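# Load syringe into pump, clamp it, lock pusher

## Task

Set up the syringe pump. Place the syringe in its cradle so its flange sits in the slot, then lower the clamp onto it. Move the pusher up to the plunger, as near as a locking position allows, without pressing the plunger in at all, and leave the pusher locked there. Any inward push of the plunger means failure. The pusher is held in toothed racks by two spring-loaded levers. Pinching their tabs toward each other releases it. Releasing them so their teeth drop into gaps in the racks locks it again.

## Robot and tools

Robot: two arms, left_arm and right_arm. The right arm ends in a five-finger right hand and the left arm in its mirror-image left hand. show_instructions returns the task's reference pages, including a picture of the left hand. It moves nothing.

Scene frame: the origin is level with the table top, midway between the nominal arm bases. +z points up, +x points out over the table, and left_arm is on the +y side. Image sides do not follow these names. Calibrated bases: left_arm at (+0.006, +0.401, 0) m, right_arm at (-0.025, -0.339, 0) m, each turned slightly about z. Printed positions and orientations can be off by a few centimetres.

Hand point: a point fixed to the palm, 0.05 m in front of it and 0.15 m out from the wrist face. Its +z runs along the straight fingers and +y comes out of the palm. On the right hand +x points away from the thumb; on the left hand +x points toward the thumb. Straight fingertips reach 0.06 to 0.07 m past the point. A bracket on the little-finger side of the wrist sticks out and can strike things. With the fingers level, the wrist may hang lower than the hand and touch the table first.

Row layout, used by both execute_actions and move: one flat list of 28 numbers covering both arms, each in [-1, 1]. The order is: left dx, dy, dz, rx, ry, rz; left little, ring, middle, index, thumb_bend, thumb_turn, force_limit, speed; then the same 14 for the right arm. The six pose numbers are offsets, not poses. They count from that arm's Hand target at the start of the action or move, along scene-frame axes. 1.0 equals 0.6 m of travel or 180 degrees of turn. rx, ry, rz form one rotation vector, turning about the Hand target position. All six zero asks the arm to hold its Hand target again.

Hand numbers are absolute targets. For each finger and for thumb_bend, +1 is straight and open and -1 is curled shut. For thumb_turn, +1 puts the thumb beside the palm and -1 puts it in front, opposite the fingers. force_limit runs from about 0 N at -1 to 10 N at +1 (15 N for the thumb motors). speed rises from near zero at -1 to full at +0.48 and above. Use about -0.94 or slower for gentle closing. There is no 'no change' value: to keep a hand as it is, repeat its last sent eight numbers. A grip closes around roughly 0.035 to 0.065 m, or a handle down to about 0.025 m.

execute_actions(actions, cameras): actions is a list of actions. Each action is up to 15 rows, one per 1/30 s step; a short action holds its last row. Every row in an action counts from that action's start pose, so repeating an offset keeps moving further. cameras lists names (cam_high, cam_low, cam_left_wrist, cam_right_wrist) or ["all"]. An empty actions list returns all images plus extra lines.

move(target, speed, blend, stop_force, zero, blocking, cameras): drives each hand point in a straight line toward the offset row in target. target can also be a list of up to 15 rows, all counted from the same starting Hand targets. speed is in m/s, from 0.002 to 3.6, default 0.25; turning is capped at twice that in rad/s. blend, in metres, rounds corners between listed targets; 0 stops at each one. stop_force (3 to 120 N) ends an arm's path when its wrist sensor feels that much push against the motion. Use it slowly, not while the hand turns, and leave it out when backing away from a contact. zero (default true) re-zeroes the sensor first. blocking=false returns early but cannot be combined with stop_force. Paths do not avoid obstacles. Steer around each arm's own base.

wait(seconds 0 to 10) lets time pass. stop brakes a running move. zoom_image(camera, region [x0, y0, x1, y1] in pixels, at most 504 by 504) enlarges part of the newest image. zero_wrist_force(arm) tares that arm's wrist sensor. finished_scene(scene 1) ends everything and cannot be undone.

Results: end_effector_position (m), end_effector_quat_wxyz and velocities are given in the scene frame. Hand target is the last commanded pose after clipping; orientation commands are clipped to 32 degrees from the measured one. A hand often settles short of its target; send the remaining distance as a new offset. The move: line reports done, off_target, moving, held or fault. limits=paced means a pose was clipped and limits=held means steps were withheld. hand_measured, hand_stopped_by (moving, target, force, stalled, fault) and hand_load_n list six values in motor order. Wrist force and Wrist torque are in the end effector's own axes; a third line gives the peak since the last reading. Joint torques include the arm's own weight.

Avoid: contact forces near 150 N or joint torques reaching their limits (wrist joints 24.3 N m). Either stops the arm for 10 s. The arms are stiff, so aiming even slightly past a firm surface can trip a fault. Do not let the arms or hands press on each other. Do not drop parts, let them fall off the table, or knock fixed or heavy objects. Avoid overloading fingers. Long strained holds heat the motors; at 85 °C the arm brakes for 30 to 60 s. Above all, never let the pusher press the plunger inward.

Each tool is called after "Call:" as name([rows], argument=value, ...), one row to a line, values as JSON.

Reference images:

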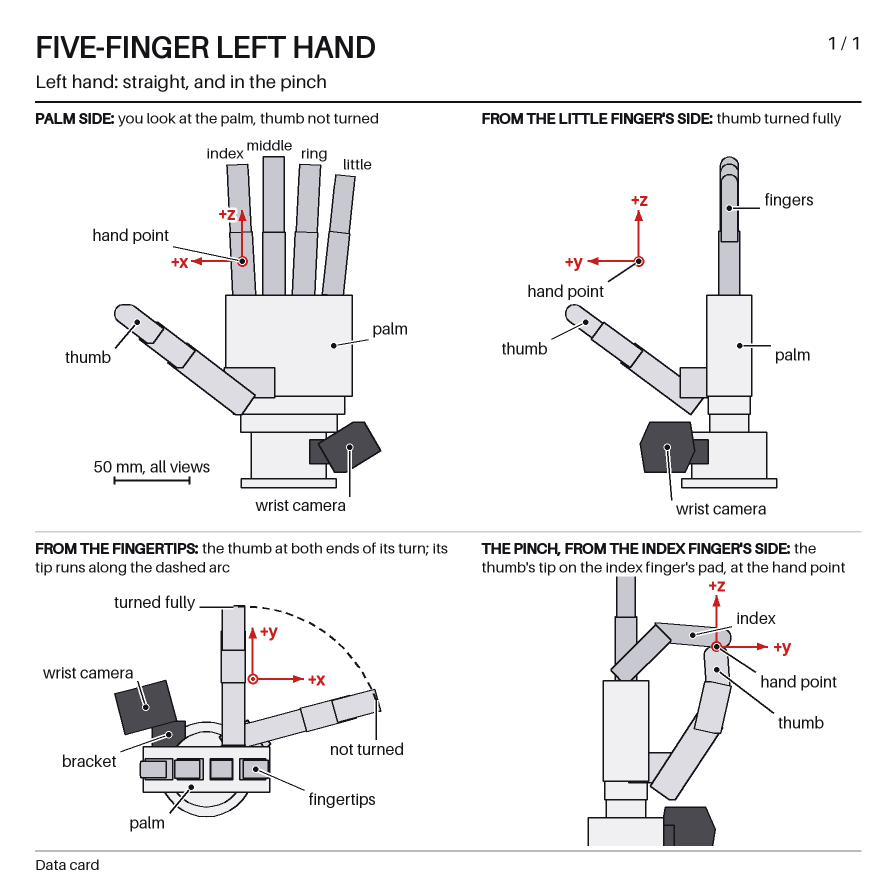

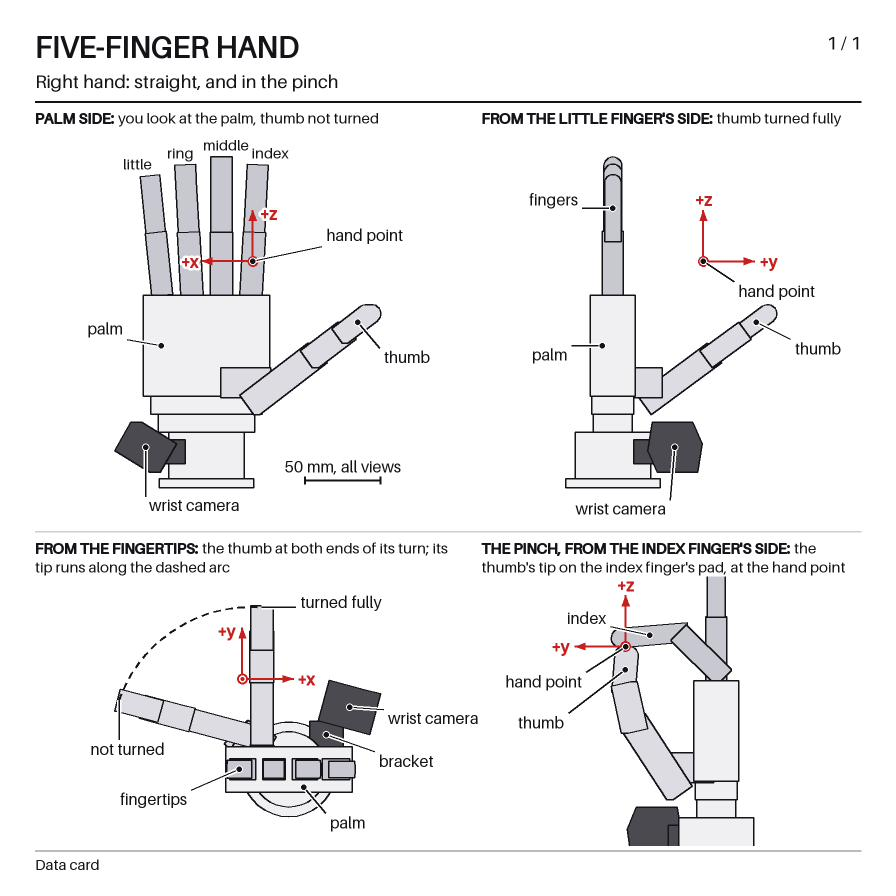

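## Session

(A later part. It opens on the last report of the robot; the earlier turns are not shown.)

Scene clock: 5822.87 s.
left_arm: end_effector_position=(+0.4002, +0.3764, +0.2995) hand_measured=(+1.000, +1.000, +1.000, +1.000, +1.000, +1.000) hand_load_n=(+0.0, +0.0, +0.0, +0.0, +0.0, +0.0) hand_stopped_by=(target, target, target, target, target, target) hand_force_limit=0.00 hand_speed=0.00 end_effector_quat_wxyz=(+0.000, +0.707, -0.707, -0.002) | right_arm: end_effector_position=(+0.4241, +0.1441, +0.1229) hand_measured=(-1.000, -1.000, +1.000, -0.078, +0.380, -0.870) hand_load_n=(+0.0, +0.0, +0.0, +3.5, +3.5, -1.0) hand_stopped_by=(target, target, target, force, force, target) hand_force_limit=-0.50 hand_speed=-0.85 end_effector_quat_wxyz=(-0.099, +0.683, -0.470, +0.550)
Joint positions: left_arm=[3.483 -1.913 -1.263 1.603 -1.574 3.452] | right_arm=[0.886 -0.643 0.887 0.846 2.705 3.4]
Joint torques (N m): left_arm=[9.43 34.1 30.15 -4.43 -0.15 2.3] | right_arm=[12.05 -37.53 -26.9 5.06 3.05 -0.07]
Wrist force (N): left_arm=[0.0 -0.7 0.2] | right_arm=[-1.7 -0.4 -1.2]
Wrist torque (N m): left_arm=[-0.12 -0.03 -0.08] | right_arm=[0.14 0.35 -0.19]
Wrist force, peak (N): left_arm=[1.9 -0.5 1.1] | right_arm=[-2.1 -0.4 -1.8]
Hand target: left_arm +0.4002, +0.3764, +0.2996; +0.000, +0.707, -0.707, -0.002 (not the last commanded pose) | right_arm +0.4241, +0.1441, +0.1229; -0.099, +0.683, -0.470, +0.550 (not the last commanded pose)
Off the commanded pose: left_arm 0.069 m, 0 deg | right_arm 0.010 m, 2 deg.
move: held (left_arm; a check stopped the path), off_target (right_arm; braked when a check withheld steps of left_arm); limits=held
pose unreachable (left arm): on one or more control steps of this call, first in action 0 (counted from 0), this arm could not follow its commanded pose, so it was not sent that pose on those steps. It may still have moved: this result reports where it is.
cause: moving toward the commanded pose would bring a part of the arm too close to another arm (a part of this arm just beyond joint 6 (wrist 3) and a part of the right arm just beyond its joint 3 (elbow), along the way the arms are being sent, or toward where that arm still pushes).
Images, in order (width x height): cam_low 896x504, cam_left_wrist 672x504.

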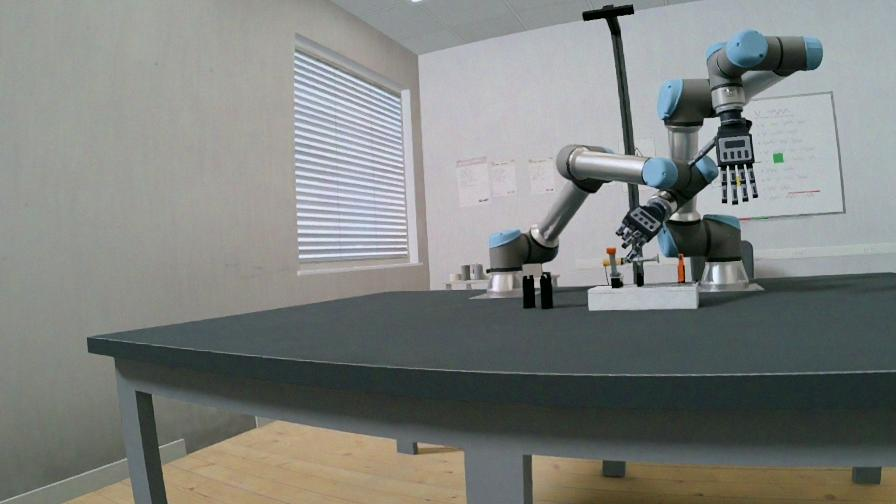

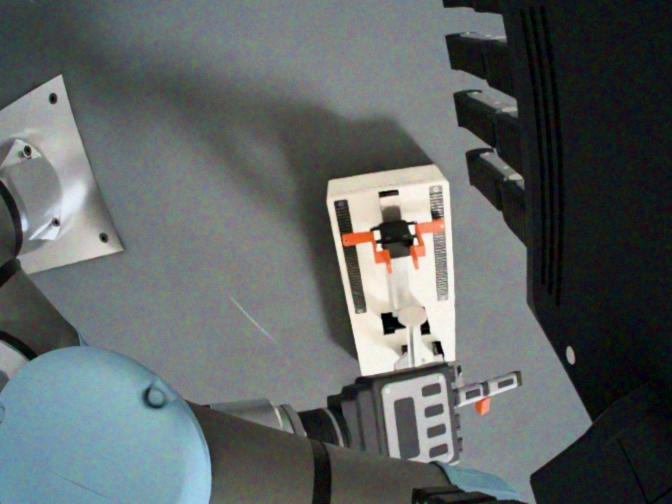

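Call:
move(target=[0,0,0,0,0,0,1,1,1,1,1,1,0,0,0,0.0048,-0.0148,-0.0122,0.0007,0,-1,-1,1,-0.3,0.2,-0.87,-0.5,-0.85], speed=0.04, cameras=["cam_left_wrist","cam_low","cam_right_wrist"])

Call:
zoom_image(camera="cam_low", region=[600, 240, 672, 300])

Call:
zoom_image(camera="cam_low", region=[634, 258, 646, 282])

Call:
zoom_image(camera="cam_left_wrist", region=[360, 250, 460, 400])

Scene clock: 5842.70 s.
left_arm: end_effector_position=(+0.4002, +0.3764, +0.2996) hand_measured=(+1.000, +1.000, +1.000, +1.000, +1.000, +1.000) hand_load_n=(+0.0, +0.0, +0.0, +0.0, +0.0, +0.0) hand_stopped_by=(target, target, target, target, target, target) hand_force_limit=0.00 hand_speed=0.00 end_effector_quat_wxyz=(+0.000, +0.707, -0.707, -0.002) | right_arm: end_effector_position=(+0.4241, +0.1469, +0.1141) hand_measured=(-1.000, -1.000, +1.000, -0.078, +0.380, -0.870) hand_load_n=(+0.0, +0.0, +0.0, +4.0, +3.5, -1.0) hand_stopped_by=(target, target, target, force, force, target) hand_force_limit=-0.50 hand_speed=-0.85 end_effector_quat_wxyz=(-0.086, +0.686, -0.459, +0.558)
Joint positions: left_arm=[3.484 -1.913 -1.263 1.603 -1.574 3.452] | right_arm=[0.894 -0.604 0.852 0.869 2.727 3.394]
Joint torques (N m): left_arm=[9.01 44.53 29.45 -4.42 -0.21 2.24] | right_arm=[11.18 -38.22 -24.91 5.03 3.05 1.47]
Wrist force (N): left_arm=[0.0 -0.4 0.3] | right_arm=[-1.9 -0.7 -1.3]
Wrist torque (N m): left_arm=[-0.07 -0.02 -0.10] | right_arm=[0.11 0.40 -0.23]
Wrist force, peak (N): left_arm=[0.5 -0.8 -0.1] | right_arm=[-2.5 -0.6 -1.2]
Hand target: left_arm +0.4002, +0.3764, +0.2996; +0.000, +0.707, -0.707, -0.002 | right_arm +0.4241, +0.1470, +0.1140; -0.086, +0.686, -0.459, +0.558
Off the commanded pose: left_arm 0.000 m, 0 deg | right_arm 0.000 m, 0 deg.
move: done
Images, in order (width x height): cam_low 896x504, cam_left_wrist 672x504, cam_right_wrist 672x504.

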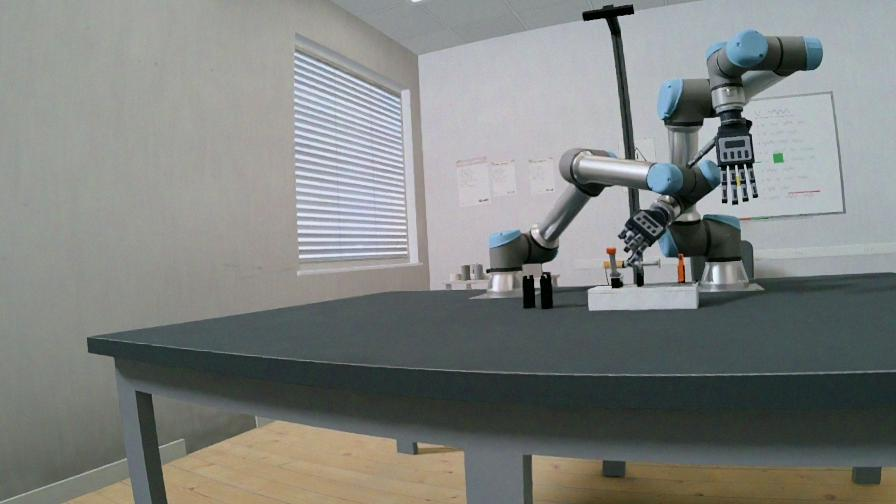

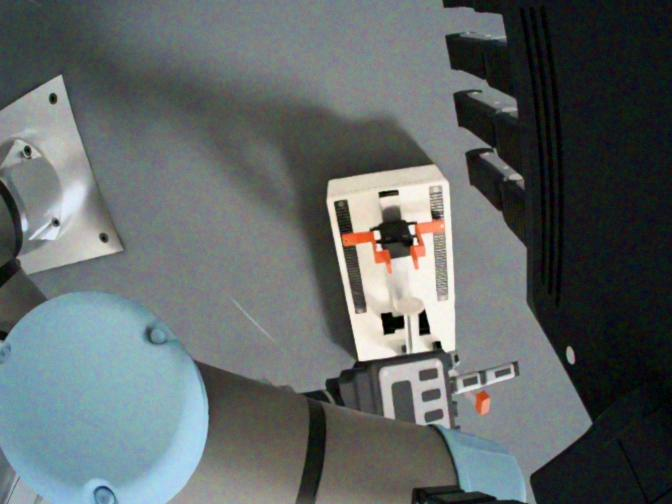

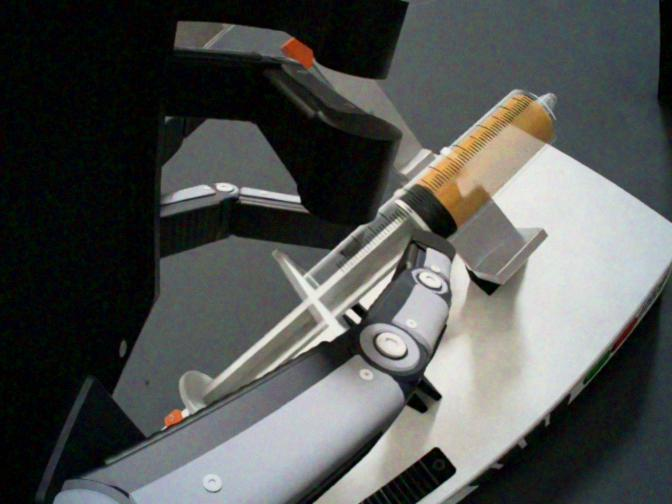

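Scaled by 7.000 from the camera's 896x504 image, which has a finer 1280x720 frame.

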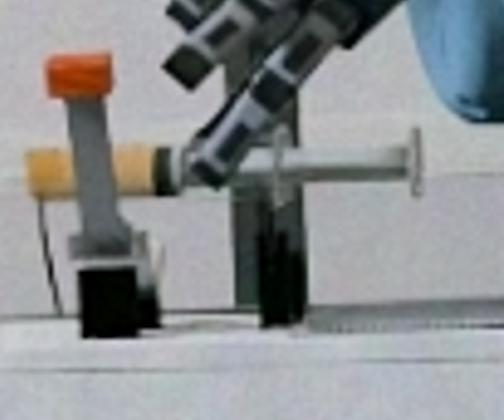

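Scaled by 21.000 from the camera's 896x504 image, which has a finer 1280x720 frame.

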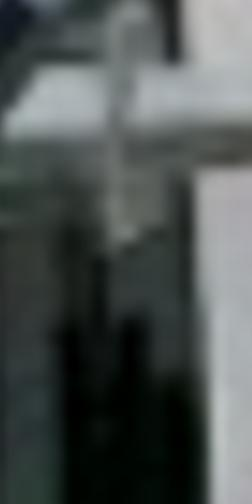

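Scaled by 3.360 from the camera's 672x504 image, which has a finer 960x720 frame.

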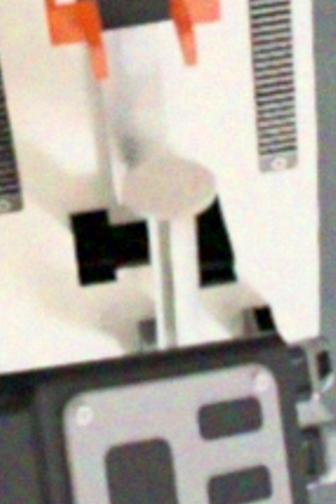

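Call:
zoom_image(camera="cam_left_wrist", region=[390, 290, 440, 360])

Call:
zoom_image(camera="cam_left_wrist", region=[370, 190, 440, 320])

Scaled by 7.200 from the camera's 672x504 image, which has a finer 960x720 frame.

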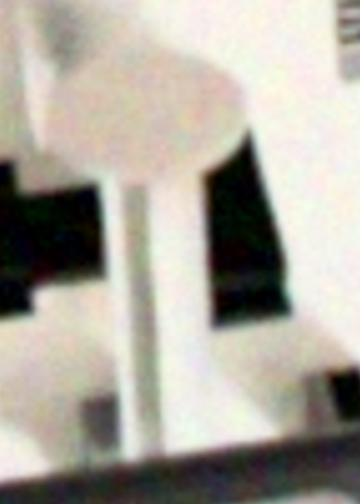

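Scaled by 3.877 from the camera's 672x504 image, which has a finer 960x720 frame.

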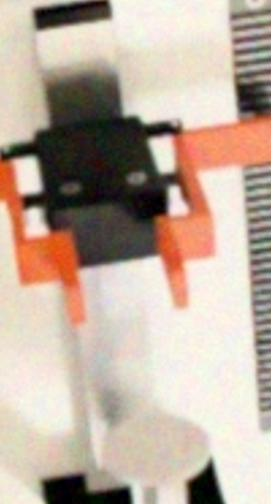

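Call:
move(target=[0,0,0,0,0,0,1,1,1,1,1,1,0,0,0,-0.0008,-0.0122,0,0,0,-1,-1,1,-0.3,0.2,-0.87,-0.5,-0.85], speed=0.015, stop_force=3, cameras=["cam_low"])

Call:
zoom_image(camera="cam_low", region=[634, 264, 646, 280])

Call:
zoom_image(camera="cam_low", region=[600, 240, 672, 300])

Scene clock: 5891.20 s.
left_arm: end_effector_position=(+0.4002, +0.3764, +0.2996) hand_measured=(+1.000, +1.000, +1.000, +1.000, +1.000, +1.000) hand_load_n=(+0.0, +0.0, +0.0, +0.0, +0.0, +0.0) hand_stopped_by=(target, target, target, target, target, target) hand_force_limit=0.00 hand_speed=0.00 end_effector_quat_wxyz=(+0.000, +0.707, -0.707, -0.002) | right_arm: end_effector_position=(+0.4241, +0.1465, +0.1067) hand_measured=(-1.000, -1.000, +1.000, -0.078, +0.380, -0.870) hand_load_n=(+0.0, +0.0, +0.0, +3.5, +3.5, -1.0) hand_stopped_by=(target, target, target, force, force, target) hand_force_limit=-0.50 hand_speed=-0.85 end_effector_quat_wxyz=(-0.086, +0.686, -0.459, +0.558)
Joint positions: left_arm=[3.484 -1.913 -1.263 1.603 -1.574 3.452] | right_arm=[0.893 -0.599 0.862 0.853 2.727 3.393]
Joint torques (N m): left_arm=[9.15 44.03 28.91 -4.37 -0.27 2.18] | right_arm=[-10.96 -38.4 -6.71 -0.81 -0.23 -1.73]
Wrist force (N): left_arm=[0.2 -0.8 0.2] | right_arm=[-2.1 -0.5 -1.1]
Wrist torque (N m): left_arm=[-0.13 -0.05 -0.07] | right_arm=[0.12 0.43 -0.23]
Wrist force, peak (N): left_arm=[0.7 -0.6 0.2] | right_arm=[-2.3 -0.8 -1.4]
Hand target: left_arm +0.4002, +0.3764, +0.2996; +0.000, +0.707, -0.707, -0.002 | right_arm +0.4241, +0.1465, +0.1067; -0.086, +0.686, -0.459, +0.558
Off the commanded pose: left_arm 0.000 m, 0 deg | right_arm 0.000 m, 0 deg.
move: done
Images, in order (width x height): cam_low 896x504.

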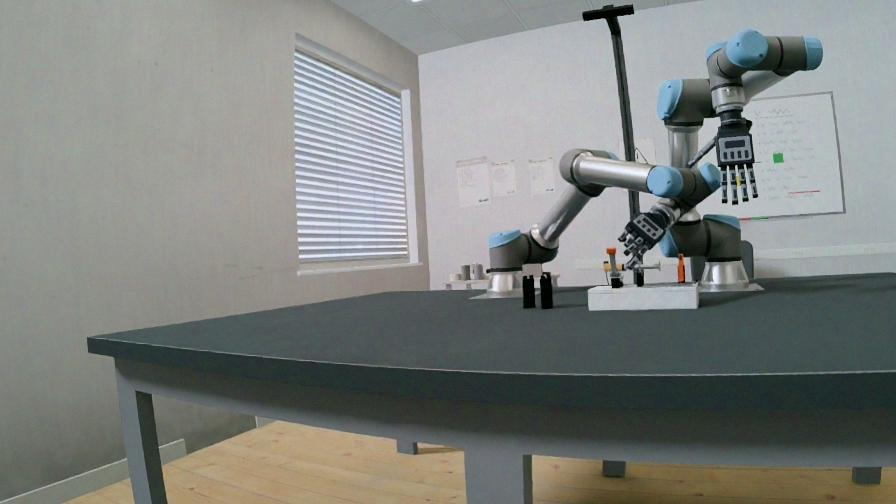

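Scaled by 31.500 from the camera's 896x504 image, which has a finer 1280x720 frame.

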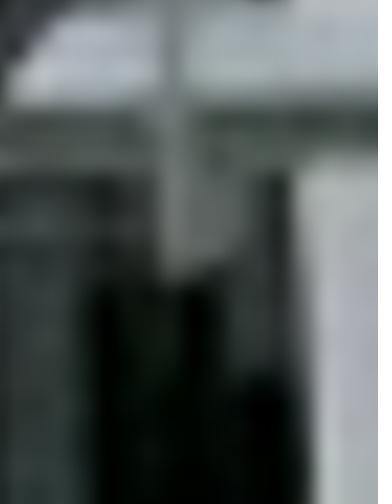

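Scaled by 7.000 from the camera's 896x504 image, which has a finer 1280x720 frame.

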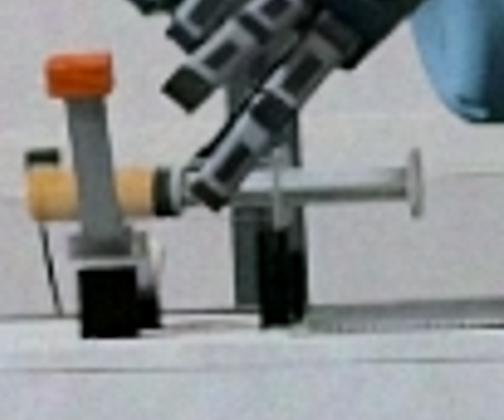

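Call:
move(target=[0,0,0,0,0,0,1,1,1,1,1,1,0,0,0,-0.0009,-0.0005,0,0,-0.0039,-1,-1,1,-0.3,0.2,-0.87,-0.5,-0.85], speed=0.01, cameras=["cam_low"])

Call:
zoom_image(camera="cam_low", region=[634, 264, 646, 280])

Call:
move(target=[0,0,0,0,0,0,1,1,1,1,1,1,0,0,0,0,-0.0058,0,0,0,-1,-1,1,-0.3,0.2,-0.87,-0.5,-0.85], speed=0.01, stop_force=3, cameras=["cam_low"])

Call:
zoom_image(camera="cam_low", region=[634, 264, 646, 280])

Call:
zoom_image(camera="cam_low", region=[600, 240, 672, 300])

Scene clock: 5910.40 s.
left_arm: end_effector_position=(+0.4002, +0.3764, +0.2996) hand_measured=(+1.000, +1.000, +1.000, +1.000, +1.000, +1.000) hand_load_n=(+0.5, +0.0, +0.0, +0.0, +0.0, +0.0) hand_stopped_by=(target, target, target, target, target, target) hand_force_limit=0.00 hand_speed=0.00 end_effector_quat_wxyz=(+0.000, +0.707, -0.707, -0.002) | right_arm: end_effector_position=(+0.4241, +0.1459, +0.1064) hand_measured=(-1.000, -1.000, +1.000, -0.078, +0.380, -0.870) hand_load_n=(+0.0, +0.0, +0.0, +3.5, +3.5, -1.0) hand_stopped_by=(target, target, target, force, force, target) hand_force_limit=-0.50 hand_speed=-0.85 end_effector_quat_wxyz=(-0.082, +0.683, -0.464, +0.559)
Joint positions: left_arm=[3.484 -1.913 -1.263 1.603 -1.574 3.452] | right_arm=[0.893 -0.588 0.847 0.882 2.732 3.42]
Joint torques (N m): left_arm=[8.25 42.43 29.8 -4.13 -0.47 2.26] | right_arm=[-10.54 -38.93 -27.5 5.06 3.14 1.96]
Wrist force (N): left_arm=[0.2 -0.4 0.3] | right_arm=[-1.7 -0.6 -1.4]
Wrist torque (N m): left_arm=[-0.08 -0.04 -0.08] | right_arm=[0.13 0.38 -0.30]
Wrist force, peak (N): left_arm=[0.1 -0.8 0.7] | right_arm=[-2.1 -0.7 -1.7]
Hand target: left_arm +0.4002, +0.3764, +0.2996; +0.000, +0.707, -0.707, -0.002 | right_arm +0.4241, +0.1459, +0.1064; -0.082, +0.683, -0.464, +0.559
Off the commanded pose: left_arm 0.000 m, 0 deg | right_arm 0.000 m, 0 deg.
move: done
Images, in order (width x height): cam_low 896x504.

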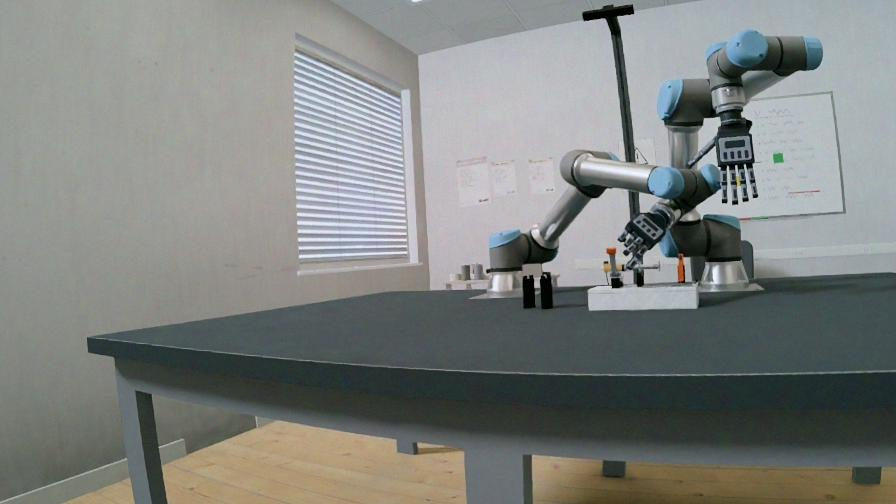

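Scaled by 31.500 from the camera's 896x504 image, which has a finer 1280x720 frame.

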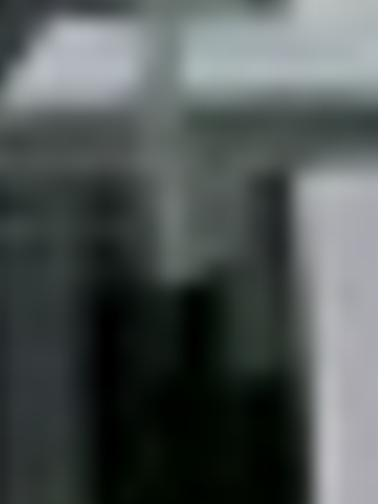

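Scene clock: 5911.67 s.
left_arm: end_effector_position=(+0.4002, +0.3764, +0.2996) hand_measured=(+1.000, +1.000, +1.000, +1.000, +1.000, +1.000) hand_load_n=(+0.0, +0.0, +0.0, +0.0, +0.0, +0.0) hand_stopped_by=(target, target, target, target, target, target) hand_force_limit=0.00 hand_speed=0.00 end_effector_quat_wxyz=(+0.000, +0.707, -0.707, -0.002) | right_arm: end_effector_position=(+0.4241, +0.1459, +0.1029) hand_measured=(-1.000, -1.000, +1.000, -0.078, +0.380, -0.870) hand_load_n=(+0.0, +0.0, +0.0, +3.5, +3.5, -1.0) hand_stopped_by=(target, target, target, force, force, target) hand_force_limit=-0.50 hand_speed=-0.85 end_effector_quat_wxyz=(-0.082, +0.683, -0.464, +0.559)
Joint positions: left_arm=[3.484 -1.913 -1.263 1.603 -1.574 3.452] | right_arm=[0.893 -0.585 0.85 0.876 2.732 3.421]
Joint torques (N m): left_arm=[9.4 42.95 29.62 -4.28 -0.51 2.03] | right_arm=[-10.31 -38.74 -6.64 -0.74 3.01 -0.38]
Wrist force (N): left_arm=[0.1 -0.7 0.0] | right_arm=[-1.9 -0.9 -1.4]
Wrist torque (N m): left_arm=[-0.10 -0.05 -0.08] | right_arm=[0.07 0.41 -0.33]
Wrist force, peak (N): left_arm=[-0.2 -0.8 0.1] | right_arm=[-2.1 -1.0 -1.4]
Hand target: left_arm +0.4002, +0.3764, +0.2996; +0.000, +0.707, -0.707, -0.002 | right_arm +0.4241, +0.1459, +0.1029; -0.082, +0.683, -0.464, +0.559
Off the commanded pose: left_arm 0.000 m, 0 deg | right_arm 0.000 m, 0 deg.
move: done
Images, in order (width x height): cam_low 896x504.

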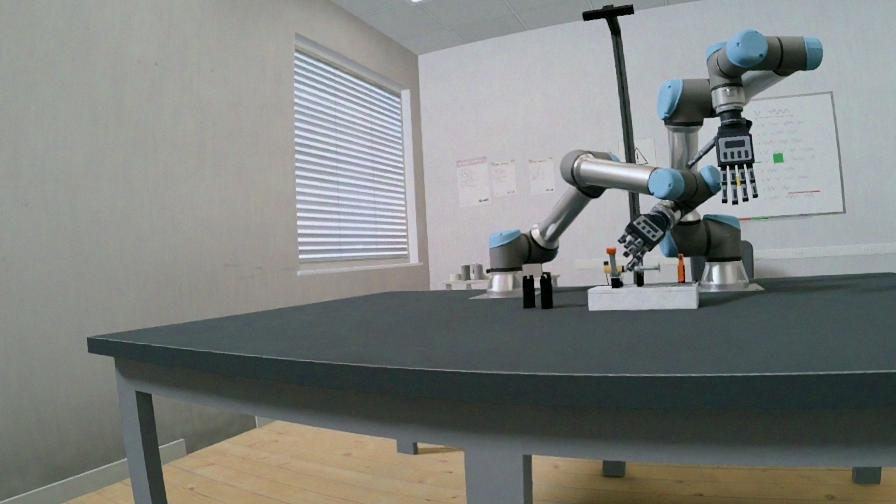

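Scaled by 31.500 from the camera's 896x504 image, which has a finer 1280x720 frame.

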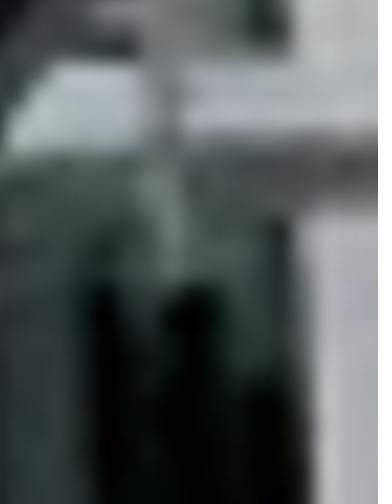

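Scaled by 7.000 from the camera's 896x504 image, which has a finer 1280x720 frame.

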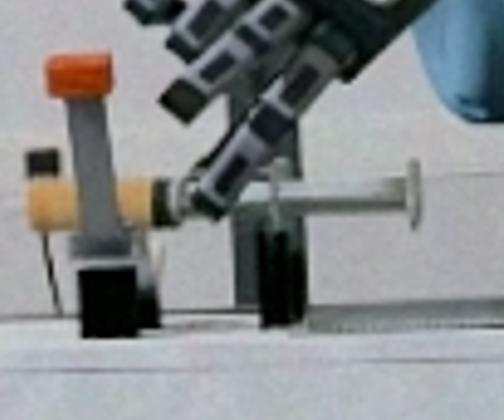

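Call:
move(target=[0,0,0,0,0,0,1,1,1,1,1,1,0,0,0,0,-0.005,0,0,0,-1,-1,1,-0.3,0.2,-0.87,-0.5,-0.85], speed=0.01, stop_force=3, cameras=["cam_low","cam_left_wrist"])

Call:
zoom_image(camera="cam_low", region=[634, 264, 646, 280])

Call:
zoom_image(camera="cam_low", region=[600, 240, 672, 300])

Call:
zoom_image(camera="cam_left_wrist", region=[375, 290, 445, 360])

Scene clock: 5929.20 s.
left_arm: end_effector_position=(+0.4002, +0.3764, +0.2996) hand_measured=(+1.000, +1.000, +1.000, +1.000, +1.000, +1.000) hand_load_n=(+0.0, +0.0, +0.0, +0.0, +0.0, +0.0) hand_stopped_by=(target, target, target, target, target, target) hand_force_limit=0.00 hand_speed=0.00 end_effector_quat_wxyz=(+0.000, +0.707, -0.707, -0.002) | right_arm: end_effector_position=(+0.4241, +0.1459, +0.0999) hand_measured=(-1.000, -1.000, +1.000, -0.078, +0.380, -0.870) hand_load_n=(+0.0, +0.0, +0.0, +3.5, +3.5, -1.0) hand_stopped_by=(target, target, target, force, force, target) hand_force_limit=-0.50 hand_speed=-0.85 end_effector_quat_wxyz=(-0.082, +0.683, -0.464, +0.559)
Joint positions: left_arm=[3.484 -1.913 -1.263 1.603 -1.574 3.452] | right_arm=[0.893 -0.582 0.854 0.87 2.732 3.421]
Joint torques (N m): left_arm=[8.46 40.79 29.09 -4.29 -0.56 2.2] | right_arm=[-8.52 -38.36 -7.27 -0.8 2.51 0.16]
Wrist force (N): left_arm=[0.0 -0.1 -0.1] | right_arm=[-1.8 -0.6 -1.4]
Wrist torque (N m): left_arm=[-0.01 -0.04 -0.10] | right_arm=[0.12 0.39 -0.31]
Wrist force, peak (N): left_arm=[0.1 -0.9 0.3] | right_arm=[-2.2 -1.1 -1.5]
Hand target: left_arm +0.4002, +0.3764, +0.2996; +0.000, +0.707, -0.707, -0.002 | right_arm +0.4241, +0.1459, +0.0999; -0.082, +0.683, -0.464, +0.559
Off the commanded pose: left_arm 0.000 m, 0 deg | right_arm 0.000 m, 0 deg.
move: done
Images, in order (width x height): cam_low 896x504, cam_left_wrist 672x504.

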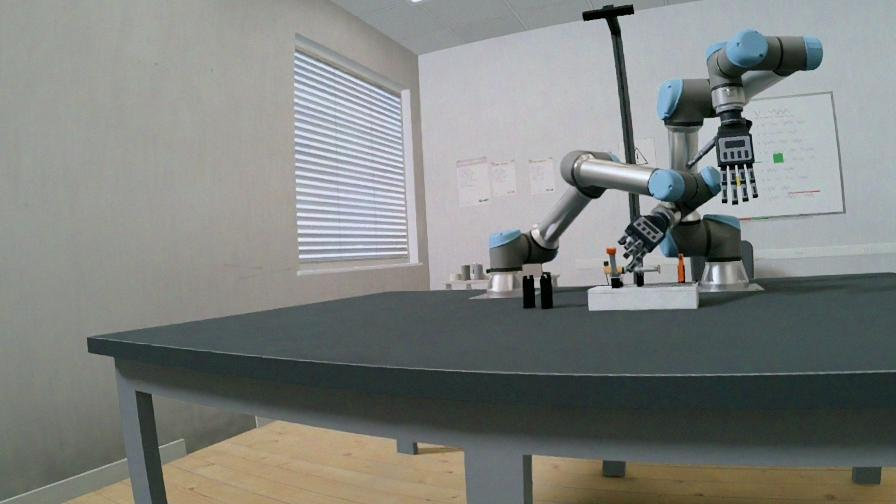

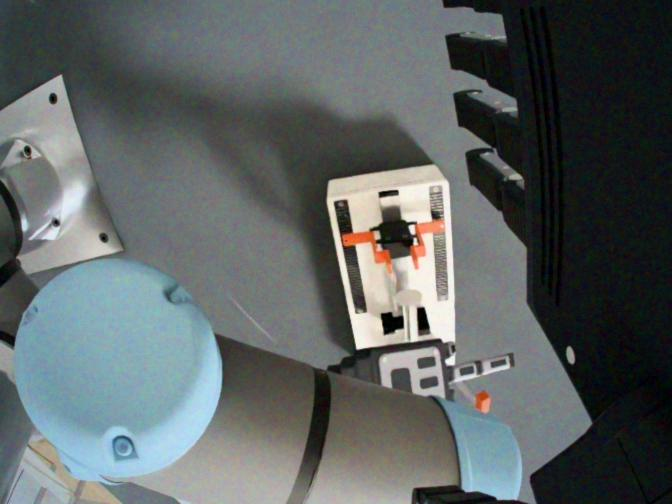

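Scaled by 31.500 from the camera's 896x504 image, which has a finer 1280x720 frame.

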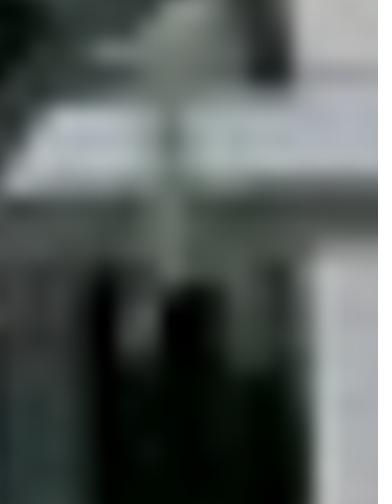

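Scaled by 7.000 from the camera's 896x504 image, which has a finer 1280x720 frame.

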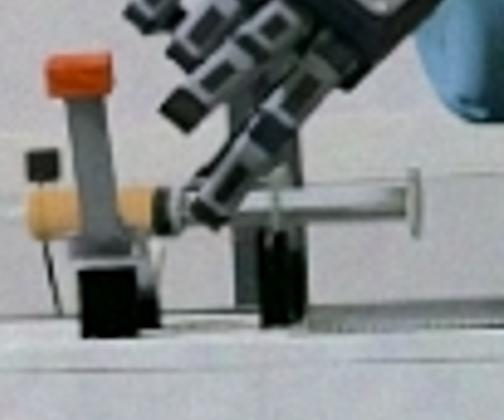

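Scaled by 7.200 from the camera's 672x504 image, which has a finer 960x720 frame.

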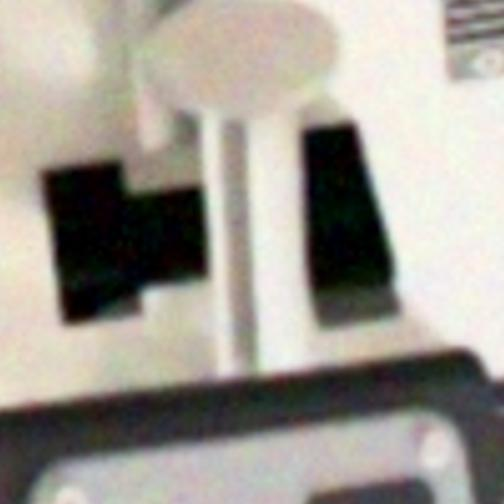

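Call:
move(target=[0,0,0,0,0,0,1,1,1,1,1,1,0,0,0,0,-0.0075,0,0,0,-1,-1,1,-0.3,0.2,-0.87,-0.5,-0.85], speed=0.01, stop_force=3, cameras=["cam_low","cam_left_wrist","cam_right_wrist"])

Call:
zoom_image(camera="cam_low", region=[634, 264, 646, 280])

Call:
zoom_image(camera="cam_low", region=[600, 240, 672, 300])

Call:
zoom_image(camera="cam_left_wrist", region=[375, 290, 445, 360])

Call:
zoom_image(camera="cam_right_wrist", region=[350, 120, 580, 330])

Scene clock: 5945.87 s.
left_arm: end_effector_position=(+0.4002, +0.3764, +0.2996) hand_measured=(+1.000, +1.000, +1.000, +1.000, +1.000, +1.000) hand_load_n=(+0.0, +0.0, +0.0, +0.0, +0.0, +0.0) hand_stopped_by=(target, target, target, target, target, target) hand_force_limit=0.00 hand_speed=0.00 end_effector_quat_wxyz=(+0.000, +0.707, -0.707, -0.002) | right_arm: end_effector_position=(+0.4241, +0.1459, +0.0954) hand_measured=(-1.000, -1.000, +1.000, -0.078, +0.380, -0.870) hand_load_n=(+0.0, +0.0, +0.0, +1.0, +4.5, -2.5) hand_stopped_by=(target, target, target, force, force, target) hand_force_limit=-0.50 hand_speed=-0.85 end_effector_quat_wxyz=(-0.082, +0.683, -0.464, +0.559)
Joint positions: left_arm=[3.484 -1.913 -1.263 1.603 -1.574 3.452] | right_arm=[0.893 -0.579 0.858 0.862 2.732 3.421]
Joint torques (N m): left_arm=[8.93 38.76 29.18 -4.14 -0.51 2.11] | right_arm=[-5.16 -38.34 -7.46 -1.42 1.77 0.29]
Wrist force (N): left_arm=[0.3 -0.8 0.2] | right_arm=[0.0 1.1 -3.7]
Wrist torque (N m): left_arm=[-0.13 -0.08 -0.06] | right_arm=[0.16 0.46 -0.35]
Wrist force, peak (N): left_arm=[0.2 -1.1 0.3] | right_arm=[0.3 1.2 -3.7]
Hand target: left_arm +0.4002, +0.3764, +0.2996; +0.000, +0.707, -0.707, -0.002 | right_arm +0.4241, +0.1459, +0.0954; -0.082, +0.683, -0.464, +0.559
Off the commanded pose: left_arm 0.000 m, 0 deg | right_arm 0.000 m, 0 deg.
move: done
Images, in order (width x height): cam_low 896x504, cam_left_wrist 672x504, cam_right_wrist 672x504.

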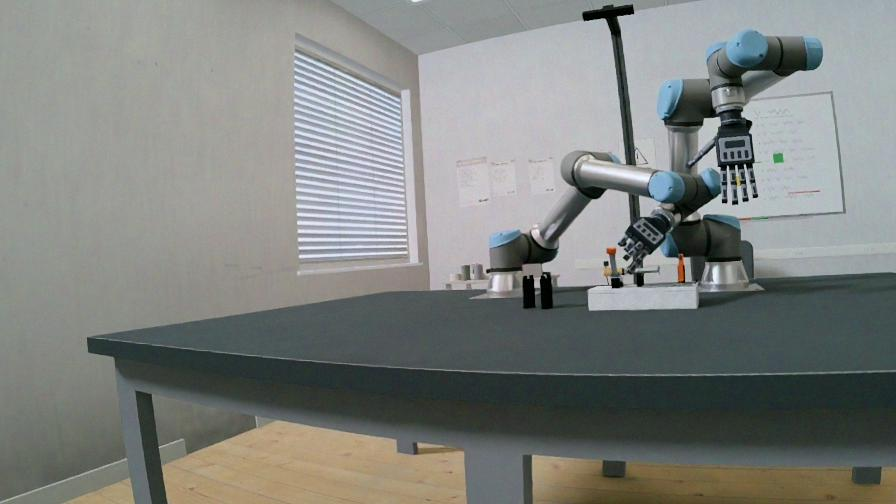

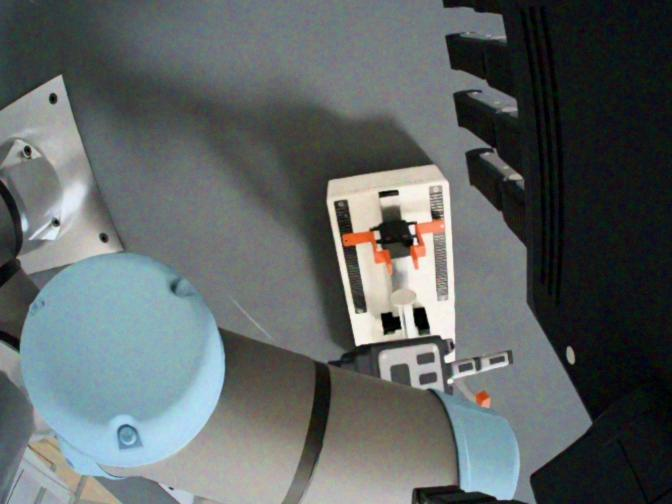

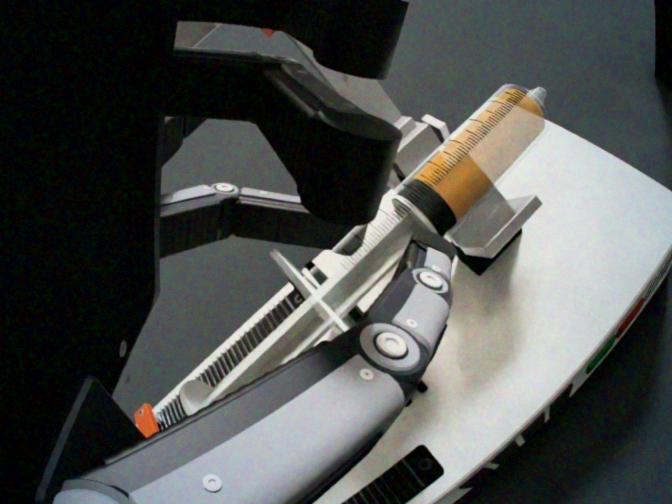

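Scaled by 31.500 from the camera's 896x504 image, which has a finer 1280x720 frame.

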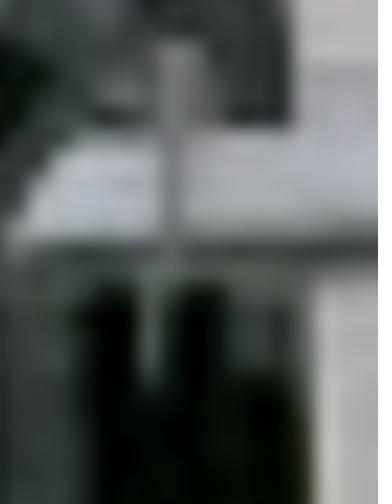

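Scaled by 7.000 from the camera's 896x504 image, which has a finer 1280x720 frame.

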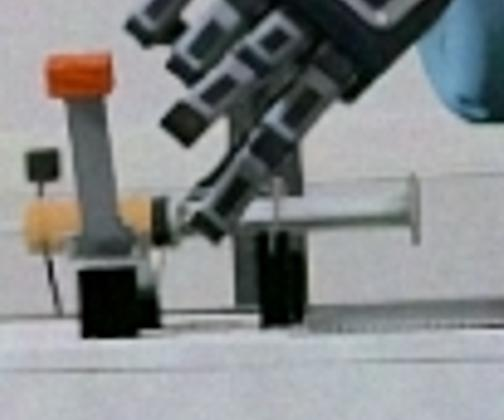

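Scaled by 7.200 from the camera's 672x504 image, which has a finer 960x720 frame.

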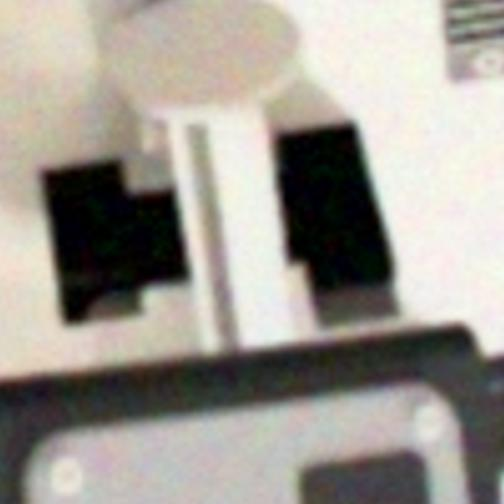

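Scaled by 2.191 from the camera's 672x504 image, which has a finer 960x720 frame.

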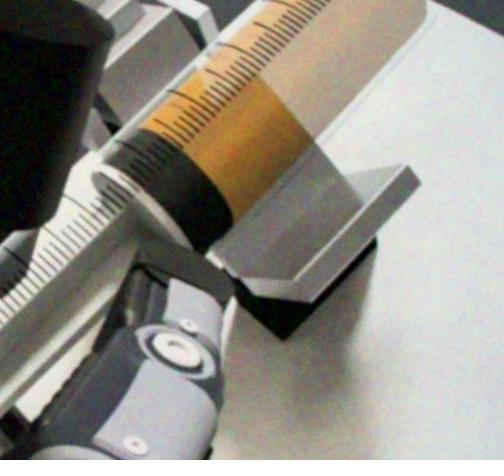

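Call:
move(target=[0,0,0,0,0,0,1,1,1,1,1,1,0,0,0,0,0.0055,0,0,0,-1,-1,1,-0.3,0.2,-0.87,-0.5,-0.85], speed=0.01, cameras=[])

Call:
move(target=[0,0,0,0,0,0,1,1,1,1,1,1,0,0,0,0,0,0,0,0,-1,-1,1,-0.3,0.2,-0.8,-0.5,-0.85], speed=0.01, cameras=["cam_low","cam_right_wrist"])

Call:
zoom_image(camera="cam_low", region=[600, 240, 672, 300])

Call:
zoom_image(camera="cam_right_wrist", region=[350, 120, 580, 330])

Scene clock: 5964.00 s.
left_arm: end_effector_position=(+0.4002, +0.3764, +0.2996) hand_measured=(+1.000, +1.000, +1.000, +1.000, +1.000, +1.000) hand_load_n=(+0.0, +0.0, +0.0, +0.0, +0.0, +0.0) hand_stopped_by=(target, target, target, target, target, target) hand_force_limit=0.00 hand_speed=0.00 end_effector_quat_wxyz=(+0.000, +0.707, -0.707, -0.002) | right_arm: end_effector_position=(+0.4241, +0.1459, +0.0986) hand_measured=(-1.000, -1.000, +1.000, -0.078, +0.380, -0.870) hand_load_n=(+0.0, +0.5, +0.0, +3.0, +3.5, -0.5) hand_stopped_by=(target, target, target, force, force, target) hand_force_limit=-0.50 hand_speed=-0.85 end_effector_quat_wxyz=(-0.082, +0.683, -0.464, +0.559)
Joint positions: left_arm=[3.484 -1.913 -1.263 1.603 -1.574 3.452] | right_arm=[0.893 -0.581 0.855 0.868 2.732 3.421]
Joint torques (N m): left_arm=[7.89 37.75 29.17 -4.28 -0.5 2.2] | right_arm=[-3.37 -61.04 -25.58 5.81 1.16 -1.19]
Wrist force (N): left_arm=[0.0 -0.4 0.2] | right_arm=[-1.9 -1.1 -1.1]
Wrist torque (N m): left_arm=[-0.07 -0.02 -0.09] | right_arm=[0.03 0.39 -0.33]
Wrist force, peak (N): left_arm=[0.1 -0.8 0.1] | right_arm=[0.1 1.0 -4.3]
Hand target: left_arm +0.4002, +0.3764, +0.2996; +0.000, +0.707, -0.707, -0.002 | right_arm +0.4241, +0.1459, +0.0987; -0.082, +0.683, -0.464, +0.559
Off the commanded pose: left_arm 0.000 m, 0 deg | right_arm 0.000 m, 0 deg.
move: done
No camera images: "cameras" was empty.

Scene clock: 5964.50 s.
left_arm: end_effector_position=(+0.4002, +0.3764, +0.2996) hand_measured=(+1.000, +1.000, +1.000, +1.000, +1.000, +1.000) hand_load_n=(+0.0, +0.0, +0.0, +0.0, +0.0, +0.0) hand_stopped_by=(target, target, target, target, target, target) hand_force_limit=0.00 hand_speed=0.00 end_effector_quat_wxyz=(+0.000, +0.707, -0.707, -0.002) | right_arm: end_effector_position=(+0.4241, +0.1459, +0.0987) hand_measured=(-1.000, -1.000, +1.000, -0.078, +0.380, -0.800) hand_load_n=(+0.0, +0.0, +0.0, +3.0, +5.0, -2.5) hand_stopped_by=(target, target, target, force, force, target) hand_force_limit=-0.50 hand_speed=-0.85 end_effector_quat_wxyz=(-0.082, +0.683, -0.464, +0.559)
Joint positions: left_arm=[3.484 -1.913 -1.263 1.603 -1.574 3.452] | right_arm=[0.893 -0.581 0.855 0.868 2.732 3.421]
Joint torques (N m): left_arm=[8.28 38.24 29.16 -4.31 -0.57 2.17] | right_arm=[-3.07 -58.83 -26.24 4.58 1.21 0.45]
Wrist force (N): left_arm=[0.0 -0.6 0.0] | right_arm=[-1.6 0.9 -2.7]
Wrist torque (N m): left_arm=[-0.09 -0.03 -0.08] | right_arm=[0.20 0.46 -0.36]
Wrist force, peak (N): left_arm=[0.4 -0.6 0.2] | right_arm=[-1.6 0.9 -2.7]
Hand target: left_arm +0.4002, +0.3764, +0.2996; +0.000, +0.707, -0.707, -0.002 | right_arm +0.4241, +0.1459, +0.0987; -0.082, +0.683, -0.464, +0.559
Off the commanded pose: left_arm 0.000 m, 0 deg | right_arm 0.000 m, 0 deg.
move: done
Images, in order (width x height): cam_low 896x504, cam_right_wrist 672x504.

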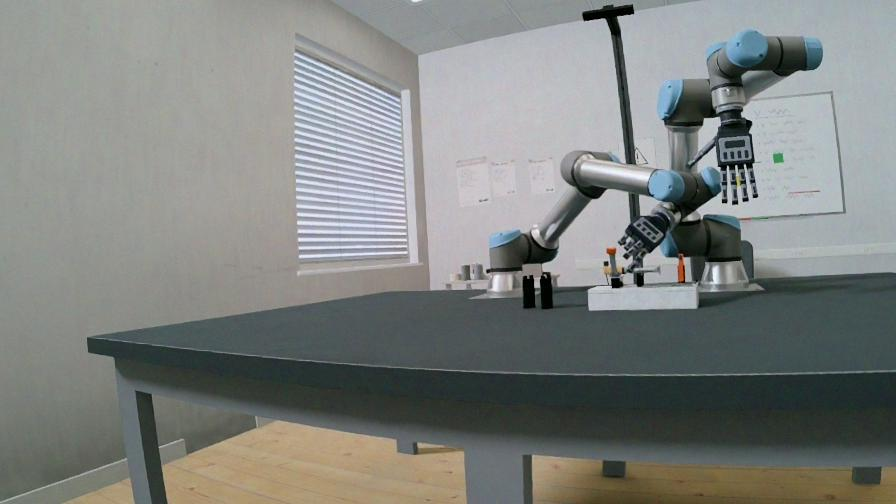

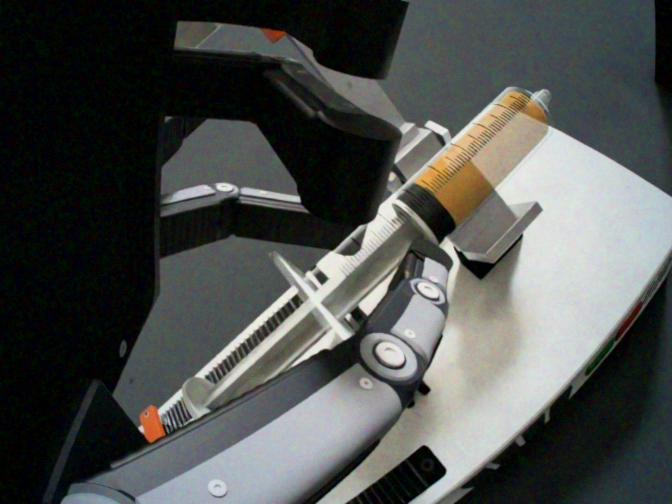

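Scaled by 7.000 from the camera's 896x504 image, which has a finer 1280x720 frame.

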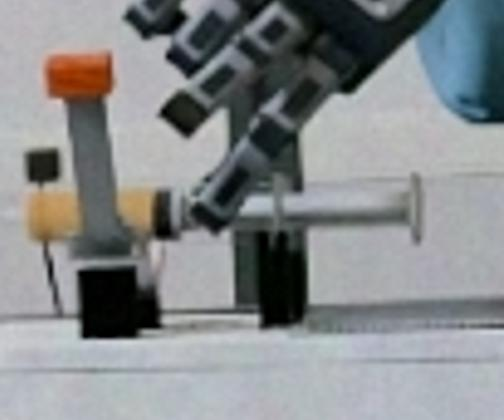

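Scaled by 2.191 from the camera's 672x504 image, which has a finer 960x720 frame.

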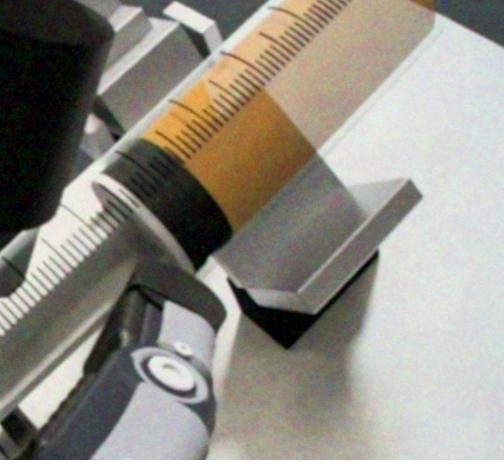

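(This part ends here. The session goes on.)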